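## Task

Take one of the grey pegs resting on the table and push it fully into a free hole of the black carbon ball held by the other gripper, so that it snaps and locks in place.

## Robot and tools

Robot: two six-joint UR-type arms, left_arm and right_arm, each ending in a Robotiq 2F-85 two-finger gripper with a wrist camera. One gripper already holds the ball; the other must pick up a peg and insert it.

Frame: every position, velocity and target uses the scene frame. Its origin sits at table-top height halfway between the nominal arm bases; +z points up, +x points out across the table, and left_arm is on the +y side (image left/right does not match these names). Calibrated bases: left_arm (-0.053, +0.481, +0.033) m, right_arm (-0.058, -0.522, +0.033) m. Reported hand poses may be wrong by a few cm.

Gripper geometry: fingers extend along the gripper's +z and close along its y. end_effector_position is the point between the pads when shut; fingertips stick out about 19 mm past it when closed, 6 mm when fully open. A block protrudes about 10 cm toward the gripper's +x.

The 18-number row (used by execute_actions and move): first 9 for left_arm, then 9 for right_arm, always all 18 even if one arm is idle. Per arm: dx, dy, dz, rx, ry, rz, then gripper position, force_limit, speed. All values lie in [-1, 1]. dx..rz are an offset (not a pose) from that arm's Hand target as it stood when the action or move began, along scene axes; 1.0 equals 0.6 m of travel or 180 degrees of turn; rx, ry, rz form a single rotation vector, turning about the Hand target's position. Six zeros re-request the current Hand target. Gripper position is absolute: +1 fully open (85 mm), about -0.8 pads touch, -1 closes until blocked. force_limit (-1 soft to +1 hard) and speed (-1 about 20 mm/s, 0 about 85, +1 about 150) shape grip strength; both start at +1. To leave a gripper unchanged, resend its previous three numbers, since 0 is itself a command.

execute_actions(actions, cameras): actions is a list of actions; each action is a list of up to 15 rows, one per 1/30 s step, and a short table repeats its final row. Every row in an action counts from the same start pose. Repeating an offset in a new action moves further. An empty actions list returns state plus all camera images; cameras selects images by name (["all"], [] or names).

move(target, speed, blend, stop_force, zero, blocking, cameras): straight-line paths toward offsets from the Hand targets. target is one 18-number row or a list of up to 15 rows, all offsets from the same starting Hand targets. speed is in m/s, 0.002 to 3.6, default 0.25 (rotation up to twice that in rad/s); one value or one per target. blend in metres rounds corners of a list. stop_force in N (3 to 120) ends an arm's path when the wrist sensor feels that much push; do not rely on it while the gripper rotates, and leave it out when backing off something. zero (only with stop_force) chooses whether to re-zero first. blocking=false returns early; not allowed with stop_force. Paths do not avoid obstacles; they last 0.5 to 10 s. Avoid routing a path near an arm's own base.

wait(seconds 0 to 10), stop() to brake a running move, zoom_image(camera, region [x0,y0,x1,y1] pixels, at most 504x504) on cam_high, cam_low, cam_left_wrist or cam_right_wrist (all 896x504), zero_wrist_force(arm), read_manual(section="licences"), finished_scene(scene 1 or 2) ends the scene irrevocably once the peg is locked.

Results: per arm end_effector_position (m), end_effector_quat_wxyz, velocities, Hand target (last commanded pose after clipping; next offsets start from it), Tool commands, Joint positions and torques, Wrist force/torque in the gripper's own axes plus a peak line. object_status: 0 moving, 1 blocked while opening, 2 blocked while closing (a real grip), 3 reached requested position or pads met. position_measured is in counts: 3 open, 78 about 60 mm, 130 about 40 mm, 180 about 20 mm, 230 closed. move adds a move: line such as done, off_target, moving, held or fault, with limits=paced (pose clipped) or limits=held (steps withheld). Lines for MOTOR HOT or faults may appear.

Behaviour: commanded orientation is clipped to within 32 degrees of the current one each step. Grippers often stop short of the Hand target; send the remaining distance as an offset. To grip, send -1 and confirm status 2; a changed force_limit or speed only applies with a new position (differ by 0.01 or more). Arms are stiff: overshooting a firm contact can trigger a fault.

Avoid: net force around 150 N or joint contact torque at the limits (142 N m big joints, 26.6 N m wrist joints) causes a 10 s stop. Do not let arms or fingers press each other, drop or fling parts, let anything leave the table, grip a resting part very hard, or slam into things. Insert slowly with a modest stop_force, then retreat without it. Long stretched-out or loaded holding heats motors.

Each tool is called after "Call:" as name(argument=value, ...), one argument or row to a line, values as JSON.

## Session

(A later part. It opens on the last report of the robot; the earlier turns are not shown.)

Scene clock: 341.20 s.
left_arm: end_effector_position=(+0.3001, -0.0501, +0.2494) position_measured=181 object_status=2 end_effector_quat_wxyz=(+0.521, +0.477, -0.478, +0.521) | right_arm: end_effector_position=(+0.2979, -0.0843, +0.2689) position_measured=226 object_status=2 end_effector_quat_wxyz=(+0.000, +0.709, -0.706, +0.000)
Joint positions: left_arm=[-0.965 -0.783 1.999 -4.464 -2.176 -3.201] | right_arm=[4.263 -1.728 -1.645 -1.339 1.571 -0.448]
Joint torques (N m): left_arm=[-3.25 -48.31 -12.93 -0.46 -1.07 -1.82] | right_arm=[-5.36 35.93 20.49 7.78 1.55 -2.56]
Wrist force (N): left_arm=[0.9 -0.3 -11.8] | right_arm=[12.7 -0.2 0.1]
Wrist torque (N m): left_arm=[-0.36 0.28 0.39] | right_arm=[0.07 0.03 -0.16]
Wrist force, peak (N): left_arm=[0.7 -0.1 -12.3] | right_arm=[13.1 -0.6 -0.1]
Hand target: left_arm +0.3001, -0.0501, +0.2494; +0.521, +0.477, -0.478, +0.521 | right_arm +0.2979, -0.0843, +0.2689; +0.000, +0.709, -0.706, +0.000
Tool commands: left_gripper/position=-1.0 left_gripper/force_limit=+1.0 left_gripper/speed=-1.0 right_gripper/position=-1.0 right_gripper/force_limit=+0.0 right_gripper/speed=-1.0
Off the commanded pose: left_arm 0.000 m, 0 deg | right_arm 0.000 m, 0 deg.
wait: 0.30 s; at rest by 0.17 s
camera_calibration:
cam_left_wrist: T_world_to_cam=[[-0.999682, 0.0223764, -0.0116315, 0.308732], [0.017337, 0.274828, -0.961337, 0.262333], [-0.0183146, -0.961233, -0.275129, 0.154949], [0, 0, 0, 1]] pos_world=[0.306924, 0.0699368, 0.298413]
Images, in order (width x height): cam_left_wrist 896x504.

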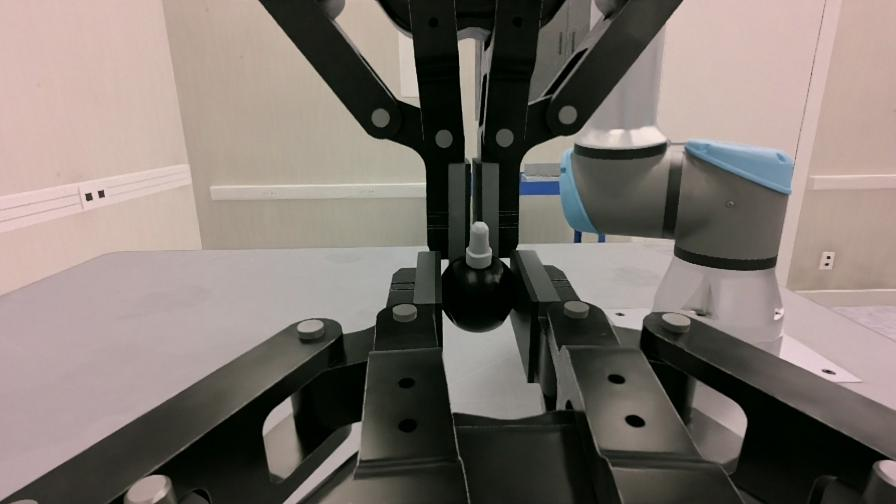

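Call:
move(
  target=[0,0,0,0,0,0,-1,1,-1, 0,0.012,0,0,0,0,-1,0,-1],
  speed=0.003,
  stop_force=40,
  cameras=["cam_left_wrist","cam_low","cam_right_wrist"],
)

Call:
zoom_image(
  camera="cam_low",
  region=[318, 122, 348, 147],
)

Call:
zoom_image(
  camera="cam_left_wrist",
  region=[410, 210, 550, 350],
)

Call:
zoom_image(
  camera="cam_right_wrist",
  region=[450, 350, 550, 450],
)

Scene clock: 347.67 s.
left_arm: end_effector_position=(+0.3001, -0.0501, +0.2494) position_measured=181 object_status=2 end_effector_quat_wxyz=(+0.521, +0.477, -0.478, +0.521) | right_arm: end_effector_position=(+0.2979, -0.0820, +0.2689) position_measured=226 object_status=2 end_effector_quat_wxyz=(+0.000, +0.709, -0.706, +0.000)
Joint positions: left_arm=[-0.965 -0.783 1.999 -4.464 -2.176 -3.201] | right_arm=[4.265 -1.732 -1.64 -1.34 1.571 -0.446]
Joint torques (N m): left_arm=[-11.66 -48.06 -10.34 3.78 -1.05 -1.84] | right_arm=[7.46 35.54 32.45 16.13 5.14 -2.18]
Wrist force (N): left_arm=[3.3 -0.8 -47.2] | right_arm=[50.0 0.3 -0.9]
Wrist torque (N m): left_arm=[-0.32 0.21 0.39] | right_arm=[0.01 0.21 -0.19]
Wrist force, peak (N): left_arm=[3.3 -1.9 -50.4] | right_arm=[53.7 1.5 -1.1]
Hand target: left_arm +0.3001, -0.0501, +0.2494; +0.521, +0.477, -0.478, +0.521 | right_arm +0.2979, -0.0820, +0.2689; +0.000, +0.709, -0.706, +0.000 (not the last commanded pose)
Off the commanded pose: left_arm 0.000 m, 0 deg | right_arm 0.005 m, 0 deg.
move: contact (right_arm)
camera_calibration:
cam_left_wrist: T_world_to_cam=[[-0.999682, 0.0223764, -0.0116315, 0.308732], [0.017337, 0.274828, -0.961337, 0.262333], [-0.0183146, -0.961233, -0.275129, 0.154949], [0, 0, 0, 1]] pos_world=[0.306924, 0.0699368, 0.298413]
cam_right_wrist: T_world_to_cam=[[-0.999908, 0.00602783, 0.0121392, 0.301204], [0.00973323, 0.942648, 0.333647, 0.0119082], [-0.00943186, 0.333734, -0.94262, 0.405467], [0, 0, 0, 1]] pos_world=[0.304884, -0.148359, 0.374572]
Images, in order (width x height): cam_low 896x504, cam_left_wrist 896x504, cam_right_wrist 896x504.

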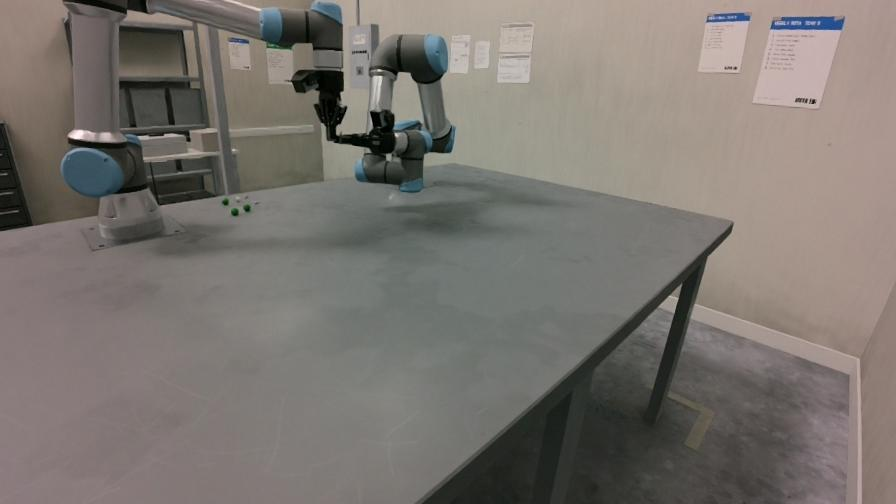

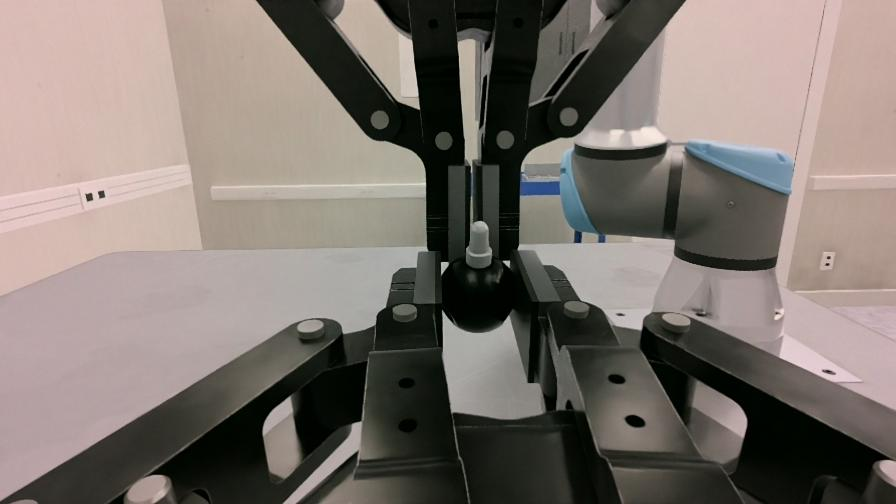

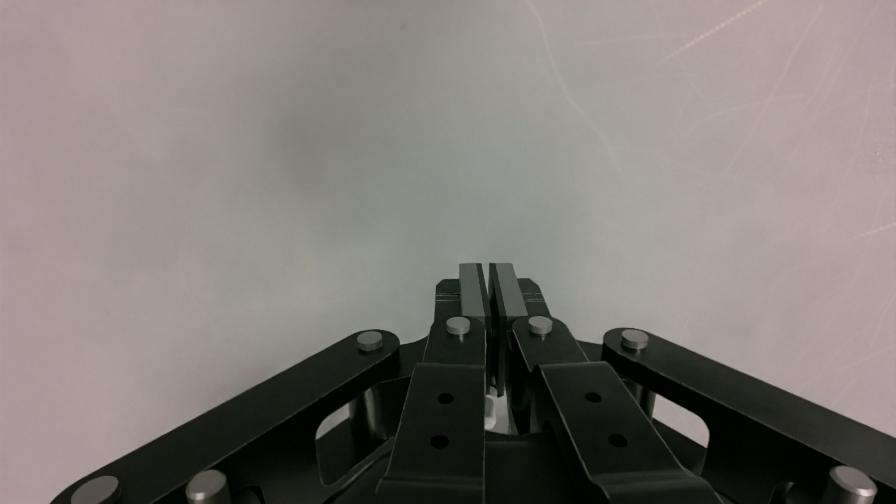

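Scaled by 16.800.

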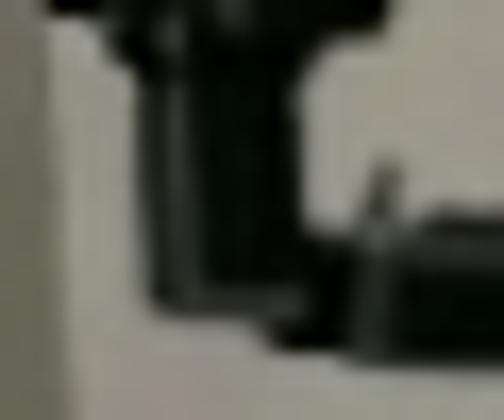

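Scaled by 3.600.

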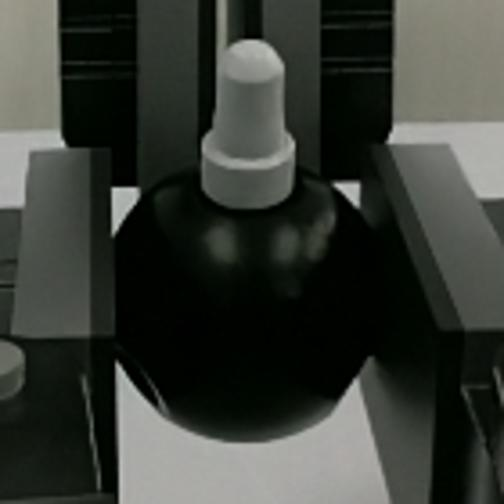

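Scaled by 5.040.

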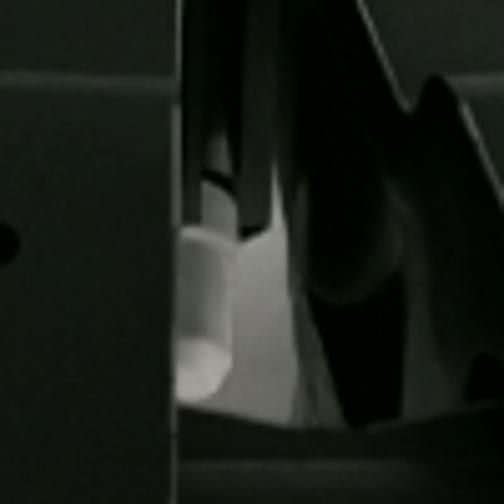

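Call:
move(
  target=[0,0,0,0,0,0,-1,1,-1, 0,0.012,0,0,0,0,-1,0,-1],
  speed=0.003,
  stop_force=30,
  cameras=["cam_left_wrist","cam_low","cam_right_wrist"],
)

Call:
zoom_image(
  camera="cam_left_wrist",
  region=[410, 210, 550, 350],
)

Call:
zoom_image(
  camera="cam_right_wrist",
  region=[450, 350, 550, 450],
)

Call:
zoom_image(
  camera="cam_low",
  region=[318, 122, 348, 147],
)

Scene clock: 360.47 s.
left_arm: end_effector_position=(+0.3001, -0.0501, +0.2494) position_measured=181 object_status=2 end_effector_quat_wxyz=(+0.521, +0.477, -0.478, +0.521) | right_arm: end_effector_position=(+0.2959, -0.0792, +0.2671) position_measured=226 object_status=2 end_effector_quat_wxyz=(+0.009, +0.709, -0.706, +0.003)
Joint positions: left_arm=[-0.965 -0.783 1.999 -4.464 -2.176 -3.201] | right_arm=[4.271 -1.745 -1.624 -1.361 1.571 -0.441]
Joint torques (N m): left_arm=[-21.32 -48.82 -20.68 3.75 3.29 -1.51] | right_arm=[34.37 22.39 55.39 15.95 9.29 2.25]
Wrist force (N): left_arm=[4.5 8.1 -56.9] | right_arm=[60.6 -8.9 0.5]
Wrist torque (N m): left_arm=[-0.51 0.23 0.37] | right_arm=[0.15 0.16 0.04]
Wrist force, peak (N): left_arm=[2.6 9.4 -59.7] | right_arm=[63.4 -10.1 -1.5]
Hand target: left_arm +0.3001, -0.0501, +0.2494; +0.521, +0.477, -0.478, +0.521 | right_arm +0.2979, -0.0748, +0.2689; +0.000, +0.709, -0.706, +0.000
Off the commanded pose: left_arm 0.000 m, 0 deg | right_arm 0.005 m, 1 deg.
move: off_target (right_arm)
camera_calibration:
cam_left_wrist: T_world_to_cam=[[-0.999682, 0.0223764, -0.0116315, 0.308732], [0.017337, 0.274828, -0.961337, 0.262333], [-0.0183146, -0.961233, -0.275129, 0.154949], [0, 0, 0, 1]] pos_world=[0.306924, 0.0699368, 0.298413]
cam_right_wrist: T_world_to_cam=[[-0.999782, 0.00634983, 0.0199117, 0.297023], [0.0123488, 0.948114, 0.31769, 0.0137114], [-0.0168613, 0.317867, -0.947985, 0.405223], [0, 0, 0, 1]] pos_world=[0.303621, -0.143693, 0.373875]
Images, in order (width x height): cam_low 896x504, cam_left_wrist 896x504, cam_right_wrist 896x504.

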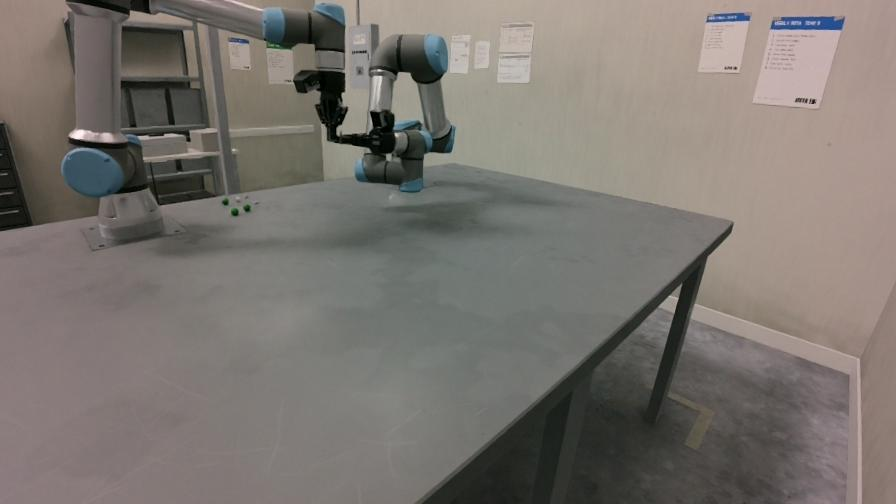

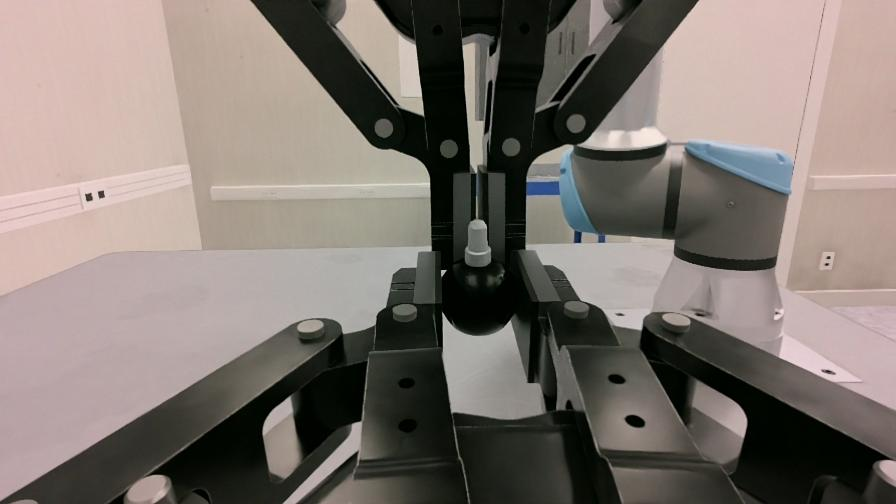

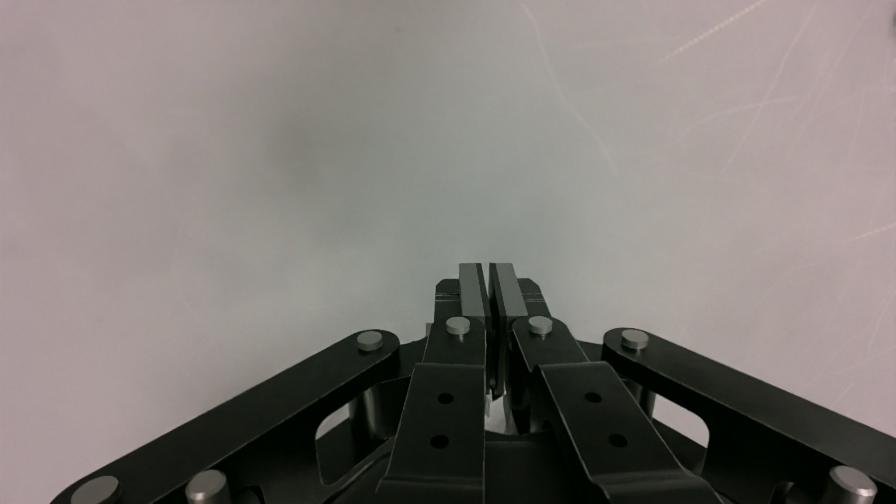

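Scaled by 3.600.

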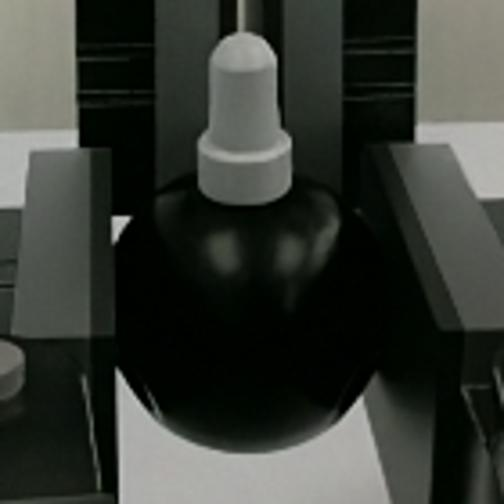

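Scaled by 5.040.

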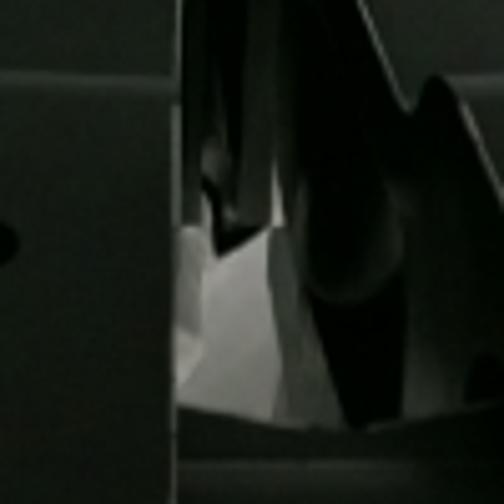

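Scaled by 16.800.

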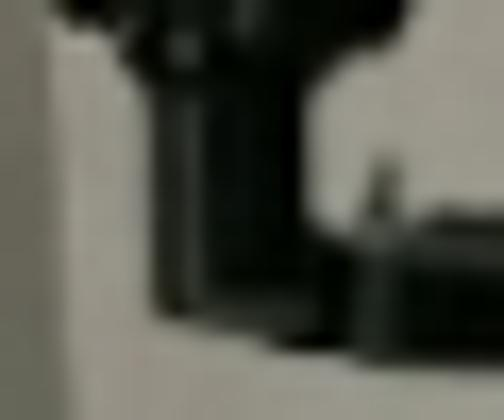

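Call:
move(
  target=[0,0,0,0,0,0,-1,1,-1, -0.001,-0.0115,-0.001,0,0,0,-1,0,-1],
  speed=0.01,
  cameras=["cam_left_wrist","cam_right_wrist","cam_high"],
)

Call:
zoom_image(
  camera="cam_left_wrist",
  region=[410, 210, 550, 350],
)

Call:
zoom_image(
  camera="cam_right_wrist",
  region=[450, 350, 550, 450],
)

Call:
zoom_image(
  camera="cam_high",
  region=[470, 150, 500, 180],
)

Scene clock: 375.13 s.
left_arm: end_effector_position=(+0.3001, -0.0502, +0.2494) position_measured=181 object_status=2 end_effector_quat_wxyz=(+0.521, +0.477, -0.478, +0.521) | right_arm: end_effector_position=(+0.2973, -0.0815, +0.2683) position_measured=226 object_status=2 end_effector_quat_wxyz=(+0.000, +0.709, -0.706, +0.000)
Joint positions: left_arm=[-0.965 -0.783 1.999 -4.463 -2.175 -3.201] | right_arm=[4.266 -1.732 -1.642 -1.338 1.571 -0.445]
Joint torques (N m): left_arm=[-16.93 -46.03 -16.46 0.83 -3.39 -1.51] | right_arm=[-10.15 39.87 24.22 6.89 -0.47 -2.29]
Wrist force (N): left_arm=[8.9 -5.2 -5.8] | right_arm=[7.0 4.6 7.7]
Wrist torque (N m): left_arm=[-0.20 0.28 0.40] | right_arm=[-0.03 0.07 0.04]
Wrist force, peak (N): left_arm=[4.6 8.3 -57.3] | right_arm=[60.9 -8.9 0.5]
Hand target: left_arm +0.3001, -0.0501, +0.2494; +0.521, +0.477, -0.478, +0.521 | right_arm +0.2973, -0.0817, +0.2683; +0.000, +0.709, -0.706, +0.000
Off the commanded pose: left_arm 0.000 m, 0 deg | right_arm 0.000 m, 0 deg.
move: done
camera_calibration:
cam_left_wrist: T_world_to_cam=[[-0.999682, 0.0223764, -0.0116315, 0.308735], [0.017337, 0.274828, -0.961337, 0.262457], [-0.0183146, -0.961233, -0.275129, 0.15488], [0, 0, 0, 1]] pos_world=[0.306924, 0.0698368, 0.298513]
cam_right_wrist: T_world_to_cam=[[-0.999908, 0.00602448, 0.0121414, 0.300607], [0.00973378, 0.942542, 0.333945, 0.0115138], [-0.00943195, 0.334032, -0.942514, 0.404732], [0, 0, 0, 1]] pos_world=[0.304284, -0.147857, 0.373971]
Images, in order (width x height): cam_high 896x504, cam_left_wrist 896x504, cam_right_wrist 896x504.

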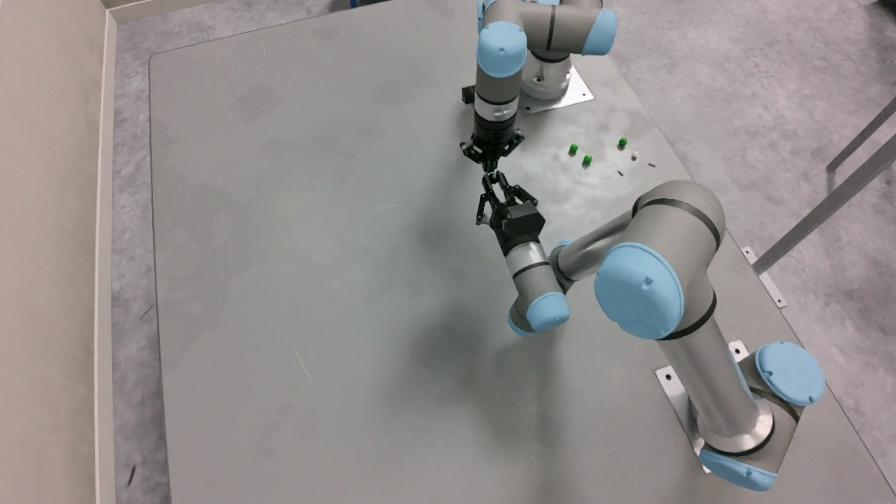

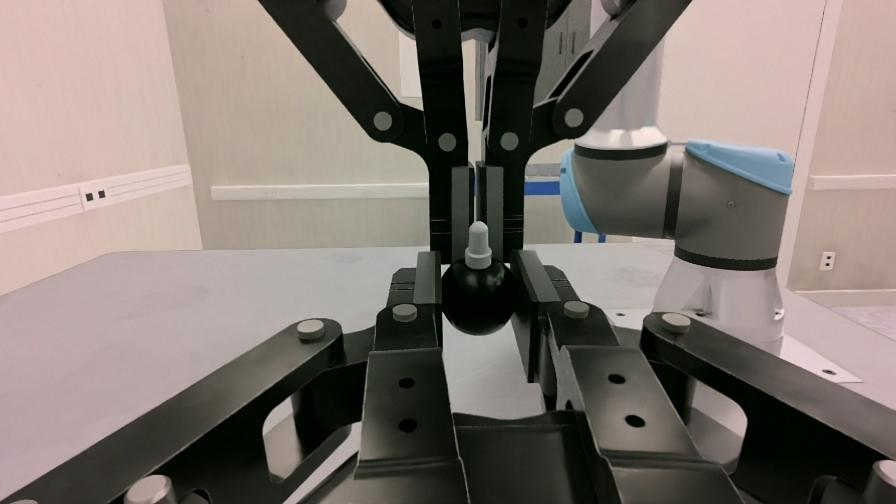

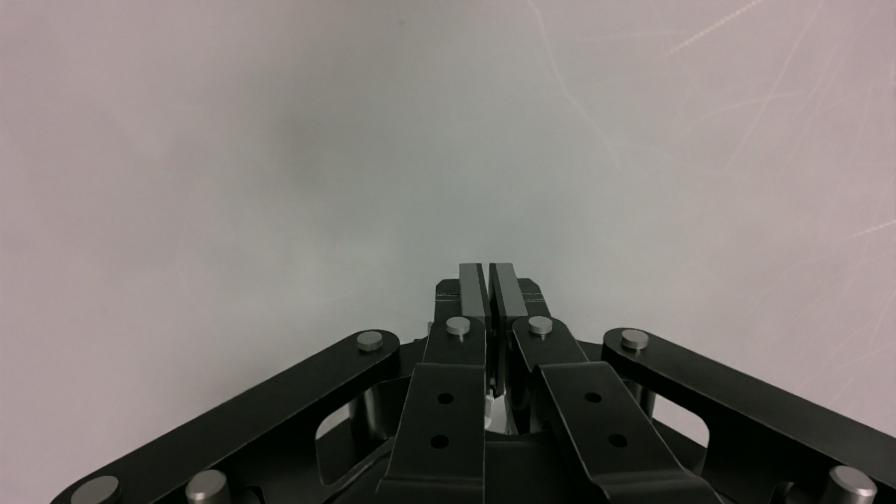

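Scaled by 3.600.

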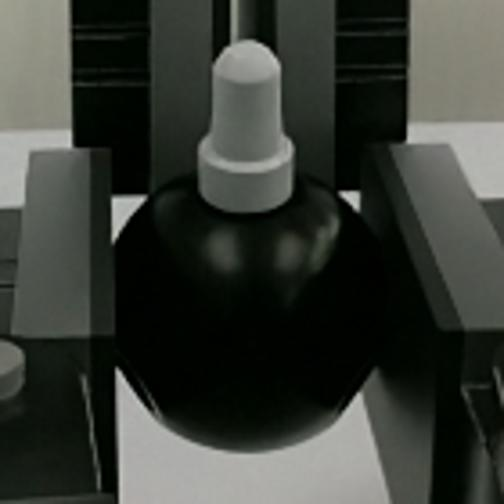

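Scaled by 5.040.

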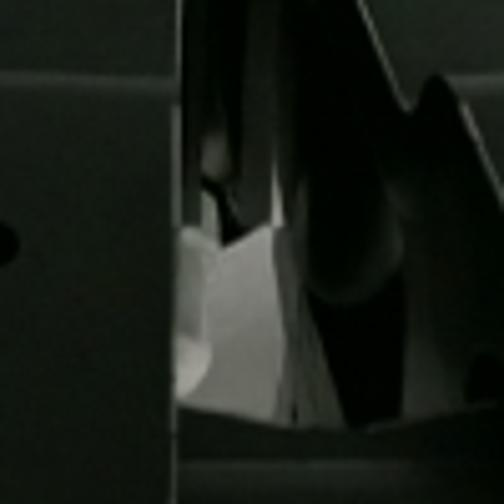

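Scaled by 16.800.

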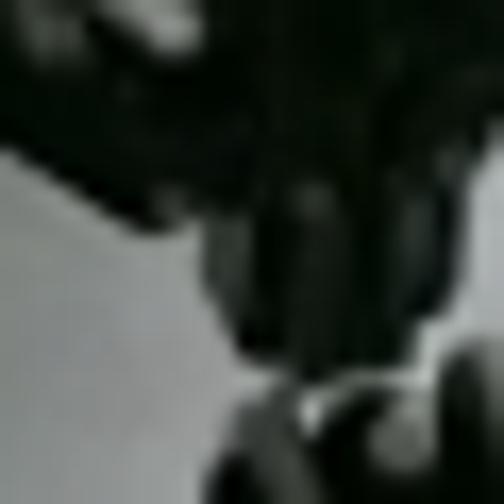

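Call:
move(
  target=[0,0,0,0,0,0,-1,1,-1, -0.0008,-0.0007,-0.0012,0,0,0,-1,0,-1],
  speed=0.01,
)

Call:
move(
  target=[0,0,0,0,0,0,-1,1,-1, 0,0,0,0,0,0,-0.62,0,-1],
  speed=0.01,
)

Call:
move(
  target=[0,0,0,0,0,0,-1,1,-1, 0,-0.05,0,0,0,0,-0.62,0,-1],
  speed=0.05,
  cameras=["all"],
)

Call:
zoom_image(
  camera="cam_left_wrist",
  region=[410, 210, 550, 350],
)

Call:
zoom_image(
  camera="cam_low",
  region=[318, 122, 348, 147],
)

Call:
zoom_image(
  camera="cam_high",
  region=[470, 150, 500, 180],
)

Scene clock: 388.73 s.
left_arm: end_effector_position=(+0.3001, -0.0501, +0.2494) position_measured=181 object_status=2 end_effector_quat_wxyz=(+0.521, +0.477, -0.478, +0.521) | right_arm: end_effector_position=(+0.2969, -0.0821, +0.2676) position_measured=226 object_status=2 end_effector_quat_wxyz=(+0.000, +0.709, -0.706, +0.000)
Joint positions: left_arm=[-0.965 -0.783 1.999 -4.464 -2.176 -3.201] | right_arm=[4.267 -1.731 -1.645 -1.337 1.571 -0.445]
Joint torques (N m): left_arm=[9.03 -32.63 -0.29 -1.09 -1.14 -1.71] | right_arm=[9.6 38.73 15.79 3.19 -1.22 2.23]
Wrist force (N): left_arm=[2.1 1.7 6.3] | right_arm=[-6.4 -2.2 1.9]
Wrist torque (N m): left_arm=[-0.26 0.20 0.39] | right_arm=[0.05 -0.05 0.01]
Wrist force, peak (N): left_arm=[8.8 -4.9 -5.2] | right_arm=[6.1 4.3 7.5]
Hand target: left_arm +0.3001, -0.0501, +0.2494; +0.521, +0.477, -0.478, +0.521 | right_arm +0.2968, -0.0822, +0.2675; +0.000, +0.709, -0.706, +0.000
Off the commanded pose: left_arm 0.000 m, 0 deg | right_arm 0.000 m, 0 deg.
move: done

Scene clock: 389.37 s.
left_arm: end_effector_position=(+0.3001, -0.0501, +0.2494) position_measured=181 object_status=2 end_effector_quat_wxyz=(+0.521, +0.477, -0.478, +0.521) | right_arm: end_effector_position=(+0.2968, -0.0822, +0.2675) position_measured=208 object_status=0 end_effector_quat_wxyz=(+0.000, +0.709, -0.706, +0.000)
Joint positions: left_arm=[-0.965 -0.783 1.999 -4.464 -2.176 -3.201] | right_arm=[4.267 -1.731 -1.645 -1.337 1.571 -0.445]
Joint torques (N m): left_arm=[9.52 -29.29 0.42 -1.36 1.22 -1.66] | right_arm=[7.27 35.38 20.82 2.58 -0.43 2.17]
Wrist force (N): left_arm=[0.6 -0.8 -0.3] | right_arm=[0.0 0.1 0.2]
Wrist torque (N m): left_arm=[-0.31 0.15 0.39] | right_arm=[0.01 -0.01 -0.09]
Wrist force, peak (N): left_arm=[2.2 1.7 6.6] | right_arm=[-6.9 -2.2 2.0]
Hand target: left_arm +0.3001, -0.0501, +0.2494; +0.521, +0.477, -0.478, +0.521 | right_arm +0.2968, -0.0822, +0.2675; +0.000, +0.709, -0.706, +0.000
Off the commanded pose: left_arm 0.000 m, 0 deg | right_arm 0.000 m, 0 deg.
move: done

Scene clock: 390.37 s.
left_arm: end_effector_position=(+0.3001, -0.0501, +0.2494) position_measured=181 object_status=2 end_effector_quat_wxyz=(+0.521, +0.477, -0.478, +0.521) | right_arm: end_effector_position=(+0.2968, -0.1121, +0.2675) position_measured=208 object_status=3 end_effector_quat_wxyz=(+0.000, +0.709, -0.706, +0.000)
Joint positions: left_arm=[-0.965 -0.783 1.999 -4.464 -2.176 -3.201] | right_arm=[4.242 -1.676 -1.707 -1.329 1.571 -0.469]
Joint torques (N m): left_arm=[10.7 -29.04 1.03 -1.19 1.43 -1.66] | right_arm=[-11.05 36.14 16.97 4.73 0.41 -2.44]
Wrist force (N): left_arm=[0.6 -0.5 -0.2] | right_arm=[0.1 0.2 -0.2]
Wrist torque (N m): left_arm=[-0.27 0.15 0.38] | right_arm=[0.02 -0.02 0.02]
Wrist force, peak (N): left_arm=[0.8 -0.9 -0.3] | right_arm=[0.6 0.5 0.2]
Hand target: left_arm +0.3001, -0.0501, +0.2494; +0.521, +0.477, -0.478, +0.521 | right_arm +0.2968, -0.1122, +0.2675; +0.000, +0.709, -0.706, +0.000
Off the commanded pose: left_arm 0.000 m, 0 deg | right_arm 0.000 m, 0 deg.
move: done
camera_calibration:
cam_left_wrist: T_world_to_cam=[[-0.999682, 0.0223764, -0.0116315, 0.308732], [0.017337, 0.274828, -0.961337, 0.262333], [-0.0183146, -0.961233, -0.275129, 0.154949], [0, 0, 0, 1]] pos_world=[0.306924, 0.0699368, 0.298413]
cam_right_wrist: T_world_to_cam=[[-0.999907, 0.00612169, 0.0121737, 0.300305], [0.00983322, 0.942647, 0.333647, 0.0406344], [-0.00943299, 0.333736, -0.942619, 0.41415], [0, 0, 0, 1]] pos_world=[0.303784, -0.178359, 0.373172]

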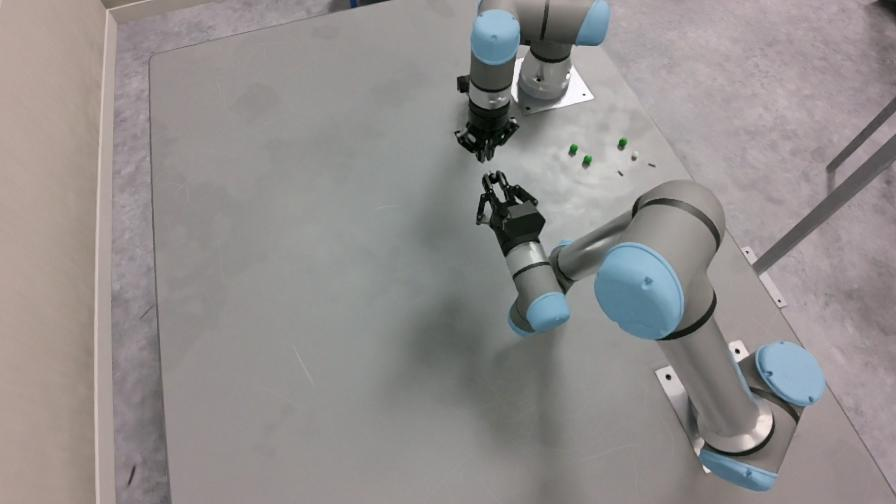

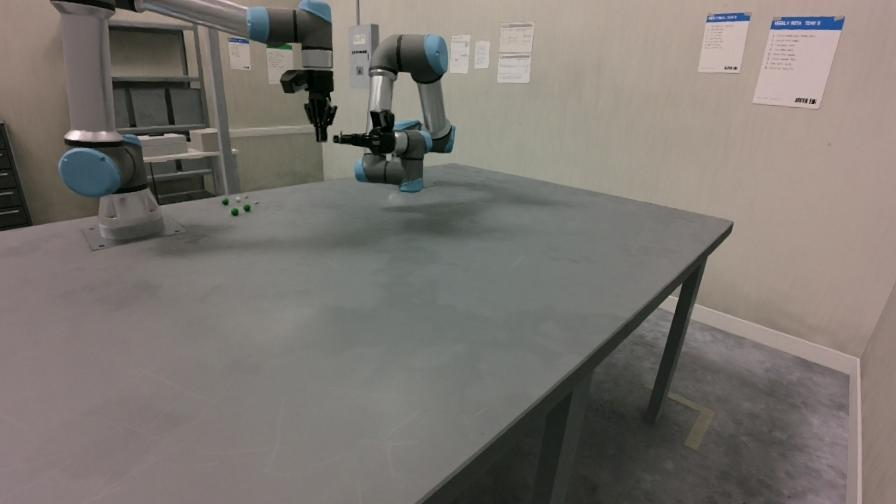

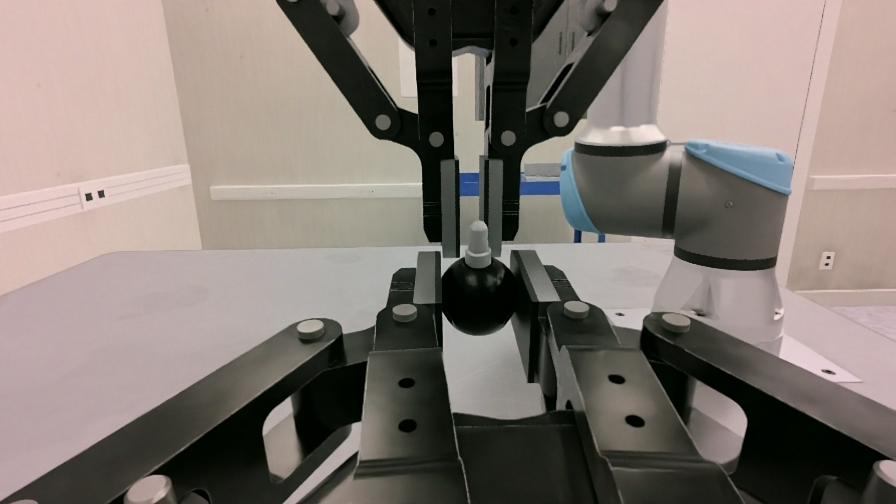

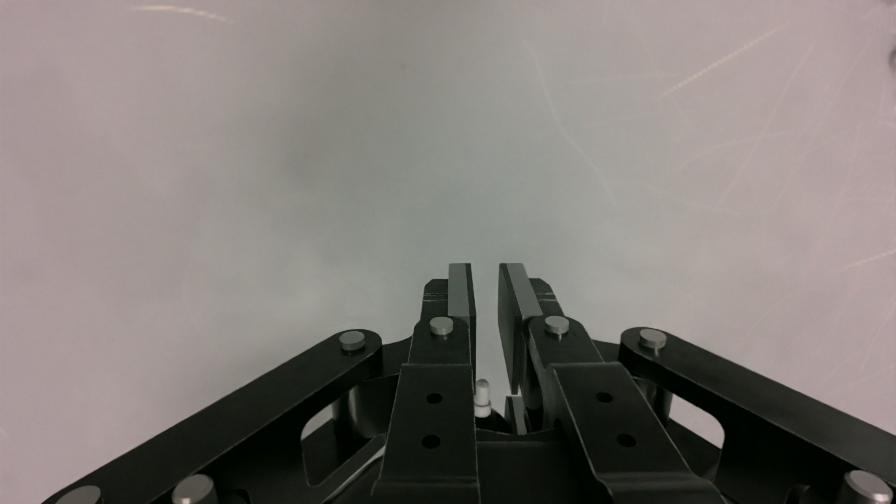

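Scaled by 3.600.

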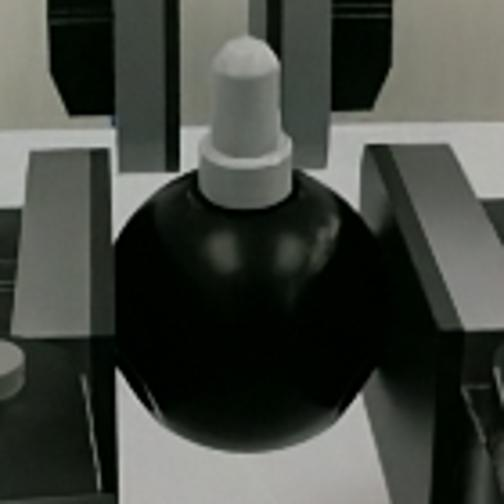

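Scaled by 16.800.

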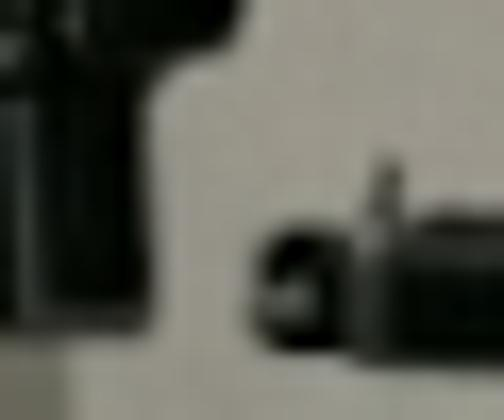

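Scaled by 16.800.

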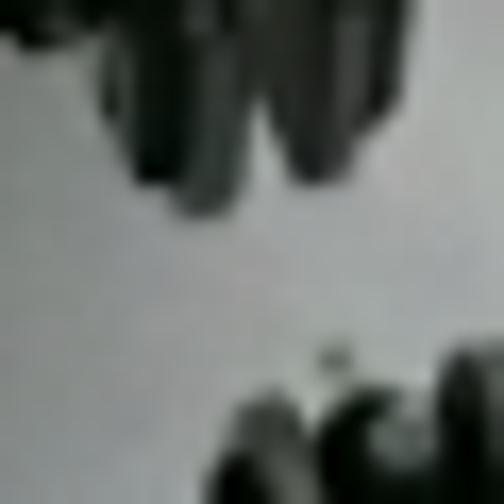

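Call:
move(
  target=[
    [0,0,0,0,0,0,-1,1,-1, 0.0043,-0.05,0.054,0.15,0,0,-0.62,0,-1],
    [0,0,0,0,0,0,-1,1,-1, 0.0043,-0.06,0.07,0.3611,0,0,-0.62,0,-1],
  ],
  speed=0.25,
  blend=[0.02,0],
  cameras=["cam_right_wrist"],
)

Call:
zoom_image(
  camera="cam_right_wrist",
  region=[420, 160, 540, 280],
)

Scene clock: 400.23 s.
left_arm: end_effector_position=(+0.3001, -0.0501, +0.2494) position_measured=181 object_status=2 end_effector_quat_wxyz=(+0.521, +0.477, -0.478, +0.521) | right_arm: end_effector_position=(+0.2994, -0.1482, +0.3096) position_measured=208 object_status=3 end_effector_quat_wxyz=(-0.381, +0.598, -0.595, -0.379)
Joint positions: left_arm=[-0.965 -0.783 1.999 -4.464 -2.176 -3.201] | right_arm=[3.866 -1.645 -2.303 0.197 2.312 -0.445]
Joint torques (N m): left_arm=[14.34 -29.47 0.28 -1.24 1.39 -1.65] | right_arm=[-10.42 15.46 9.83 5.09 2.5 2.31]
Wrist force (N): left_arm=[0.6 -0.7 -0.1] | right_arm=[1.3 1.2 0.1]
Wrist torque (N m): left_arm=[-0.28 0.14 0.39] | right_arm=[0.22 -0.09 -0.13]
Wrist force, peak (N): left_arm=[0.9 -0.9 -0.4] | right_arm=[1.5 1.3 0.1]
Hand target: left_arm +0.3001, -0.0501, +0.2494; +0.521, +0.477, -0.478, +0.521 | right_arm +0.2994, -0.1482, +0.3095; -0.381, +0.598, -0.595, -0.379
Off the commanded pose: left_arm 0.000 m, 0 deg | right_arm 0.000 m, 0 deg.
move: done
camera_calibration:
cam_right_wrist: T_world_to_cam=[[-0.999907, -0.00844555, 0.0106934, 0.300913], [0.00983295, 0.0960754, 0.995325, -0.269685], [-0.00943344, 0.995338, -0.0959834, 0.30181], [0, 0, 0, 1]] pos_world=[0.306384, -0.271952, 0.294175]
Images, in order (width x height): cam_right_wrist 896x504.

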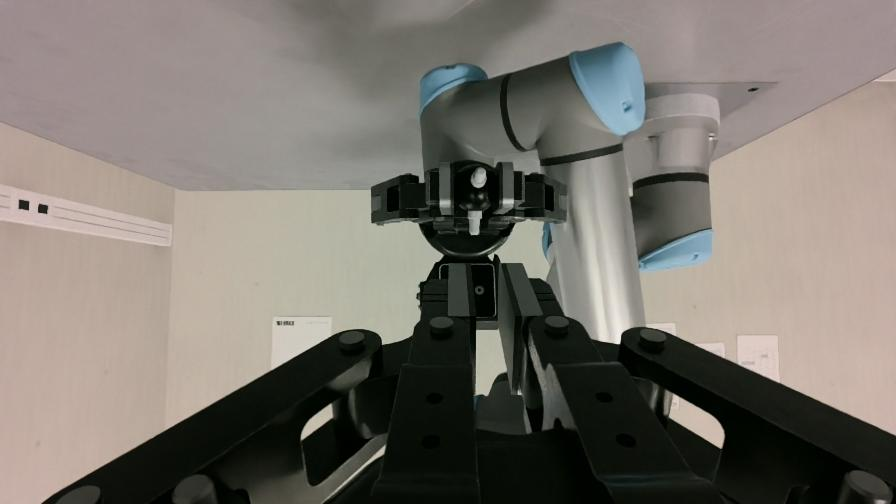

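Scaled by 4.200.

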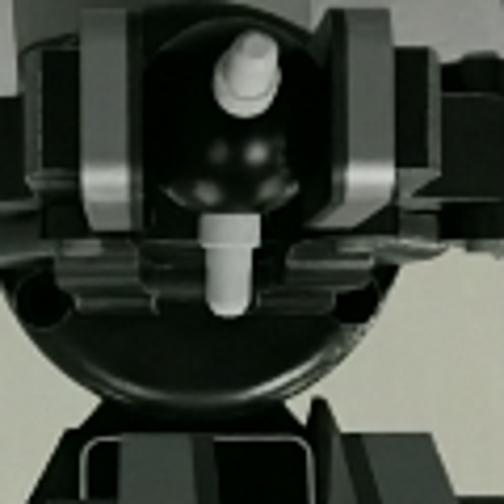

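Call:
zoom_image(
  camera="cam_right_wrist",
  region=[450, 155, 510, 215],
)

Scaled by 8.400.

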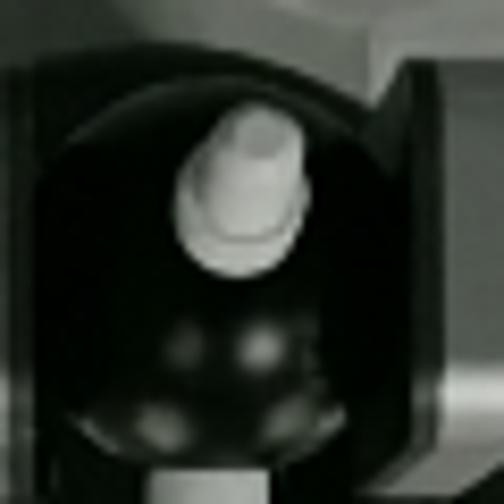

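Call:
move(
  target=[0,0,0,0,0,0.3333,-1,1,-1, 0,0,0,0,0,0,-0.62,0,-1],
  speed=0.3,
  cameras=["cam_right_wrist","cam_left_wrist"],
)

Call:
zoom_image(
  camera="cam_right_wrist",
  region=[430, 140, 530, 240],
)

Scene clock: 416.50 s.
left_arm: end_effector_position=(+0.3001, -0.0501, +0.2494) position_measured=181 object_status=2 end_effector_quat_wxyz=(+0.191, +0.652, -0.176, +0.712) | right_arm: end_effector_position=(+0.2994, -0.1482, +0.3095) position_measured=208 object_status=3 end_effector_quat_wxyz=(-0.381, +0.598, -0.595, -0.379)
Joint positions: left_arm=[-1.577 -0.801 2.052 -4.566 -0.526 -2.99] | right_arm=[3.866 -1.645 -2.303 0.197 2.312 -0.445]
Joint torques (N m): left_arm=[-13.92 -26.7 -19.56 -2.12 1.11 1.37] | right_arm=[-7.67 14.68 10.11 5.08 1.91 2.42]
Wrist force (N): left_arm=[0.2 -1.0 -0.1] | right_arm=[1.1 1.1 0.1]
Wrist torque (N m): left_arm=[-0.32 0.22 0.23] | right_arm=[0.20 -0.07 -0.13]
Wrist force, peak (N): left_arm=[0.8 -1.1 -0.6] | right_arm=[1.6 1.2 0.1]
Hand target: left_arm +0.3001, -0.0501, +0.2494; +0.191, +0.652, -0.175, +0.712 | right_arm +0.2994, -0.1482, +0.3095; -0.381, +0.598, -0.595, -0.379
Off the commanded pose: left_arm 0.000 m, 0 deg | right_arm 0.000 m, 0 deg.
move: done
camera_calibration:
cam_left_wrist: T_world_to_cam=[[-0.519363, -0.854475, -0.0116155, 0.120648], [-0.229333, 0.15246, -0.961334, 0.330245], [0.823206, -0.496617, -0.275142, -0.0743766], [0, 0, 0, 1]] pos_world=[0.199623, 0.0158046, 0.298413]
cam_right_wrist: T_world_to_cam=[[-0.999907, -0.00844548, 0.0106943, 0.300913], [0.00983377, 0.0960754, 0.995325, -0.269685], [-0.00943345, 0.995338, -0.0959834, 0.30181], [0, 0, 0, 1]] pos_world=[0.306384, -0.271952, 0.294175]
Images, in order (width x height): cam_left_wrist 896x504, cam_right_wrist 896x504.

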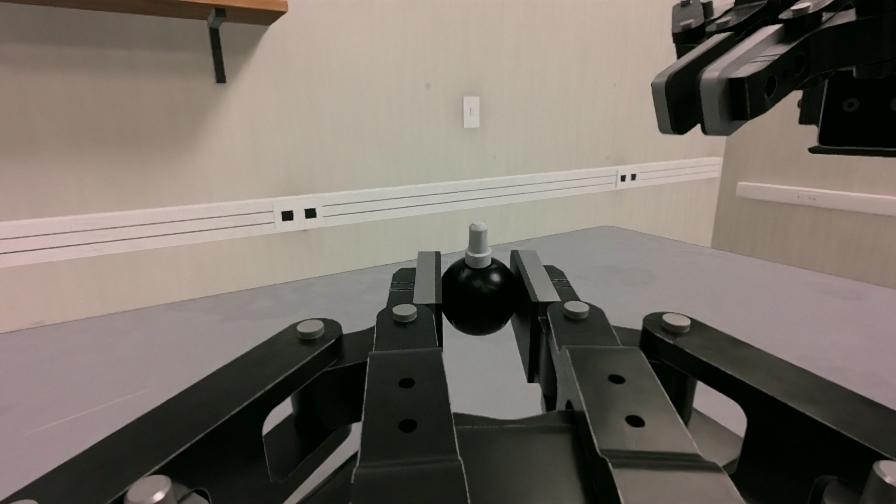

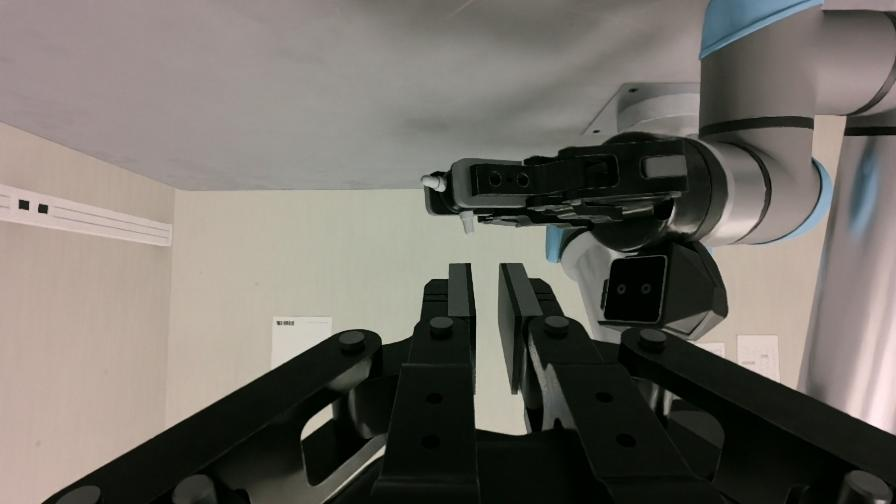

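Scaled by 5.040.

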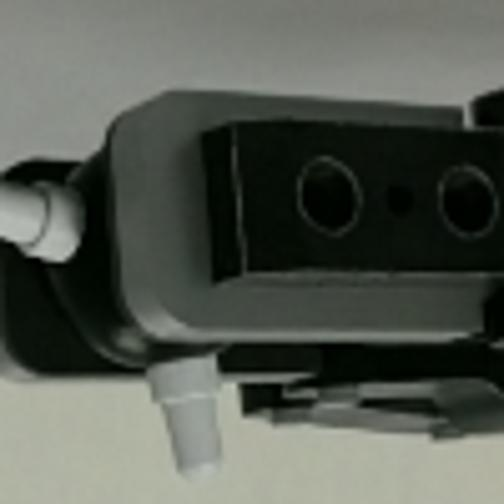

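Call:
zoom_image(
  camera="cam_right_wrist",
  region=[415, 160, 485, 240],
)

Call:
zoom_image(
  camera="cam_right_wrist",
  region=[418, 166, 458, 206],
)

Call:
zoom_image(
  camera="cam_right_wrist",
  region=[450, 200, 490, 240],
)

Scaled by 6.300.

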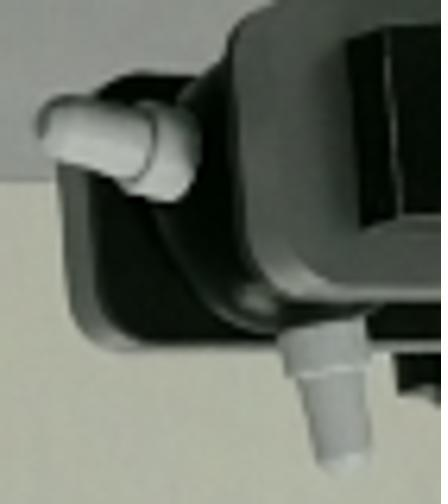

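Scaled by 12.600.

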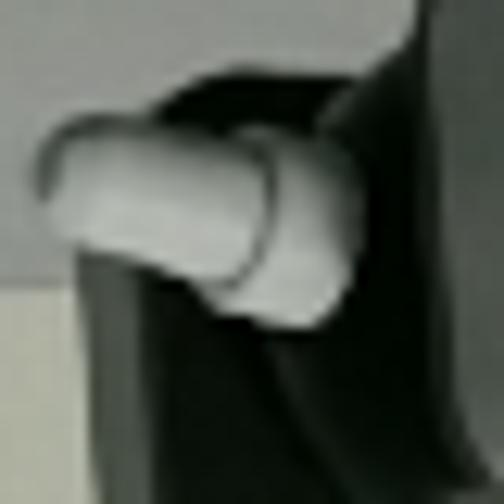

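Scaled by 12.600.

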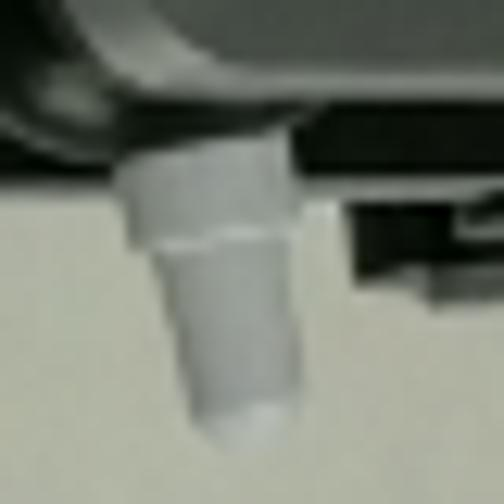

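Call:
move(
  target=[0,0,0,0,0,0.2,-1,1,-1, 0.017,0.075,0.008,0,0,0,-0.62,0,-1],
  speed=0.2,
  cameras=["cam_right_wrist"],
)

Call:
zoom_image(
  camera="cam_right_wrist",
  region=[400, 140, 500, 240],
)

Scene clock: 434.60 s.
left_arm: end_effector_position=(+0.3001, -0.0501, +0.2494) position_measured=181 object_status=2 end_effector_quat_wxyz=(-0.039, +0.675, +0.035, +0.736) | right_arm: end_effector_position=(+0.3096, -0.1032, +0.3143) position_measured=208 object_status=3 end_effector_quat_wxyz=(-0.381, +0.598, -0.595, -0.379)
Joint positions: left_arm=[-1.635 -0.738 1.804 -3.728 0.188 -3.613] | right_arm=[3.934 -1.708 -2.22 0.209 2.255 -0.395]
Joint torques (N m): left_arm=[14.6 -58.19 1.78 0.39 2.48 -1.48] | right_arm=[9.36 17.91 30.56 5.02 -0.62 2.4]
Wrist force (N): left_arm=[0.7 -0.7 -0.3] | right_arm=[0.9 1.2 -0.1]
Wrist torque (N m): left_arm=[-0.28 0.13 0.41] | right_arm=[0.19 -0.03 -0.12]
Wrist force, peak (N): left_arm=[0.7 -1.4 -0.4] | right_arm=[1.5 1.3 -0.4]
Hand target: left_arm +0.3001, -0.0501, +0.2494; -0.039, +0.675, +0.035, +0.736 | right_arm +0.3096, -0.1032, +0.3143; -0.381, +0.598, -0.595, -0.379
Off the commanded pose: left_arm 0.000 m, 0 deg | right_arm 0.000 m, 0 deg.
move: done
camera_calibration:
cam_right_wrist: T_world_to_cam=[[-0.999907, -0.00844548, 0.0106943, 0.31144], [0.00983377, 0.0960754, 0.995325, -0.278886], [-0.00943345, 0.995338, -0.0959834, 0.257577], [0, 0, 0, 1]] pos_world=[0.316584, -0.226952, 0.298975]
Images, in order (width x height): cam_right_wrist 896x504.

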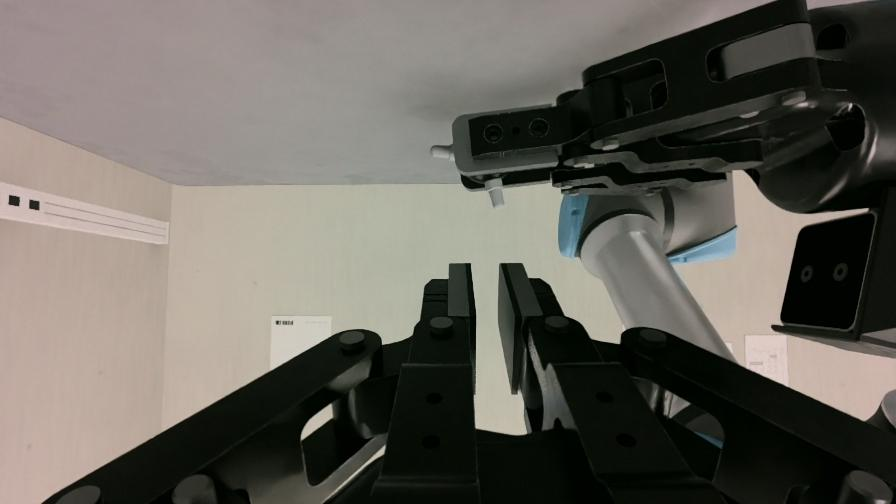

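Scaled by 5.040.

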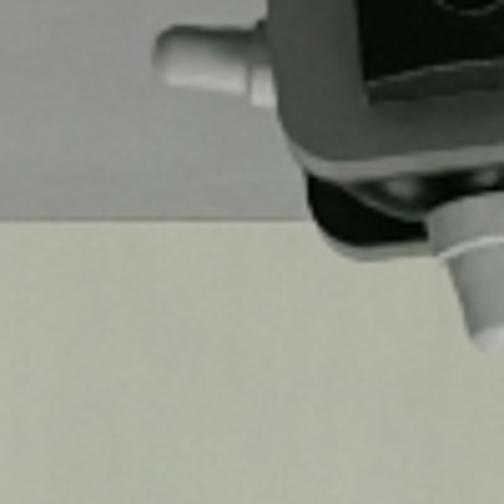

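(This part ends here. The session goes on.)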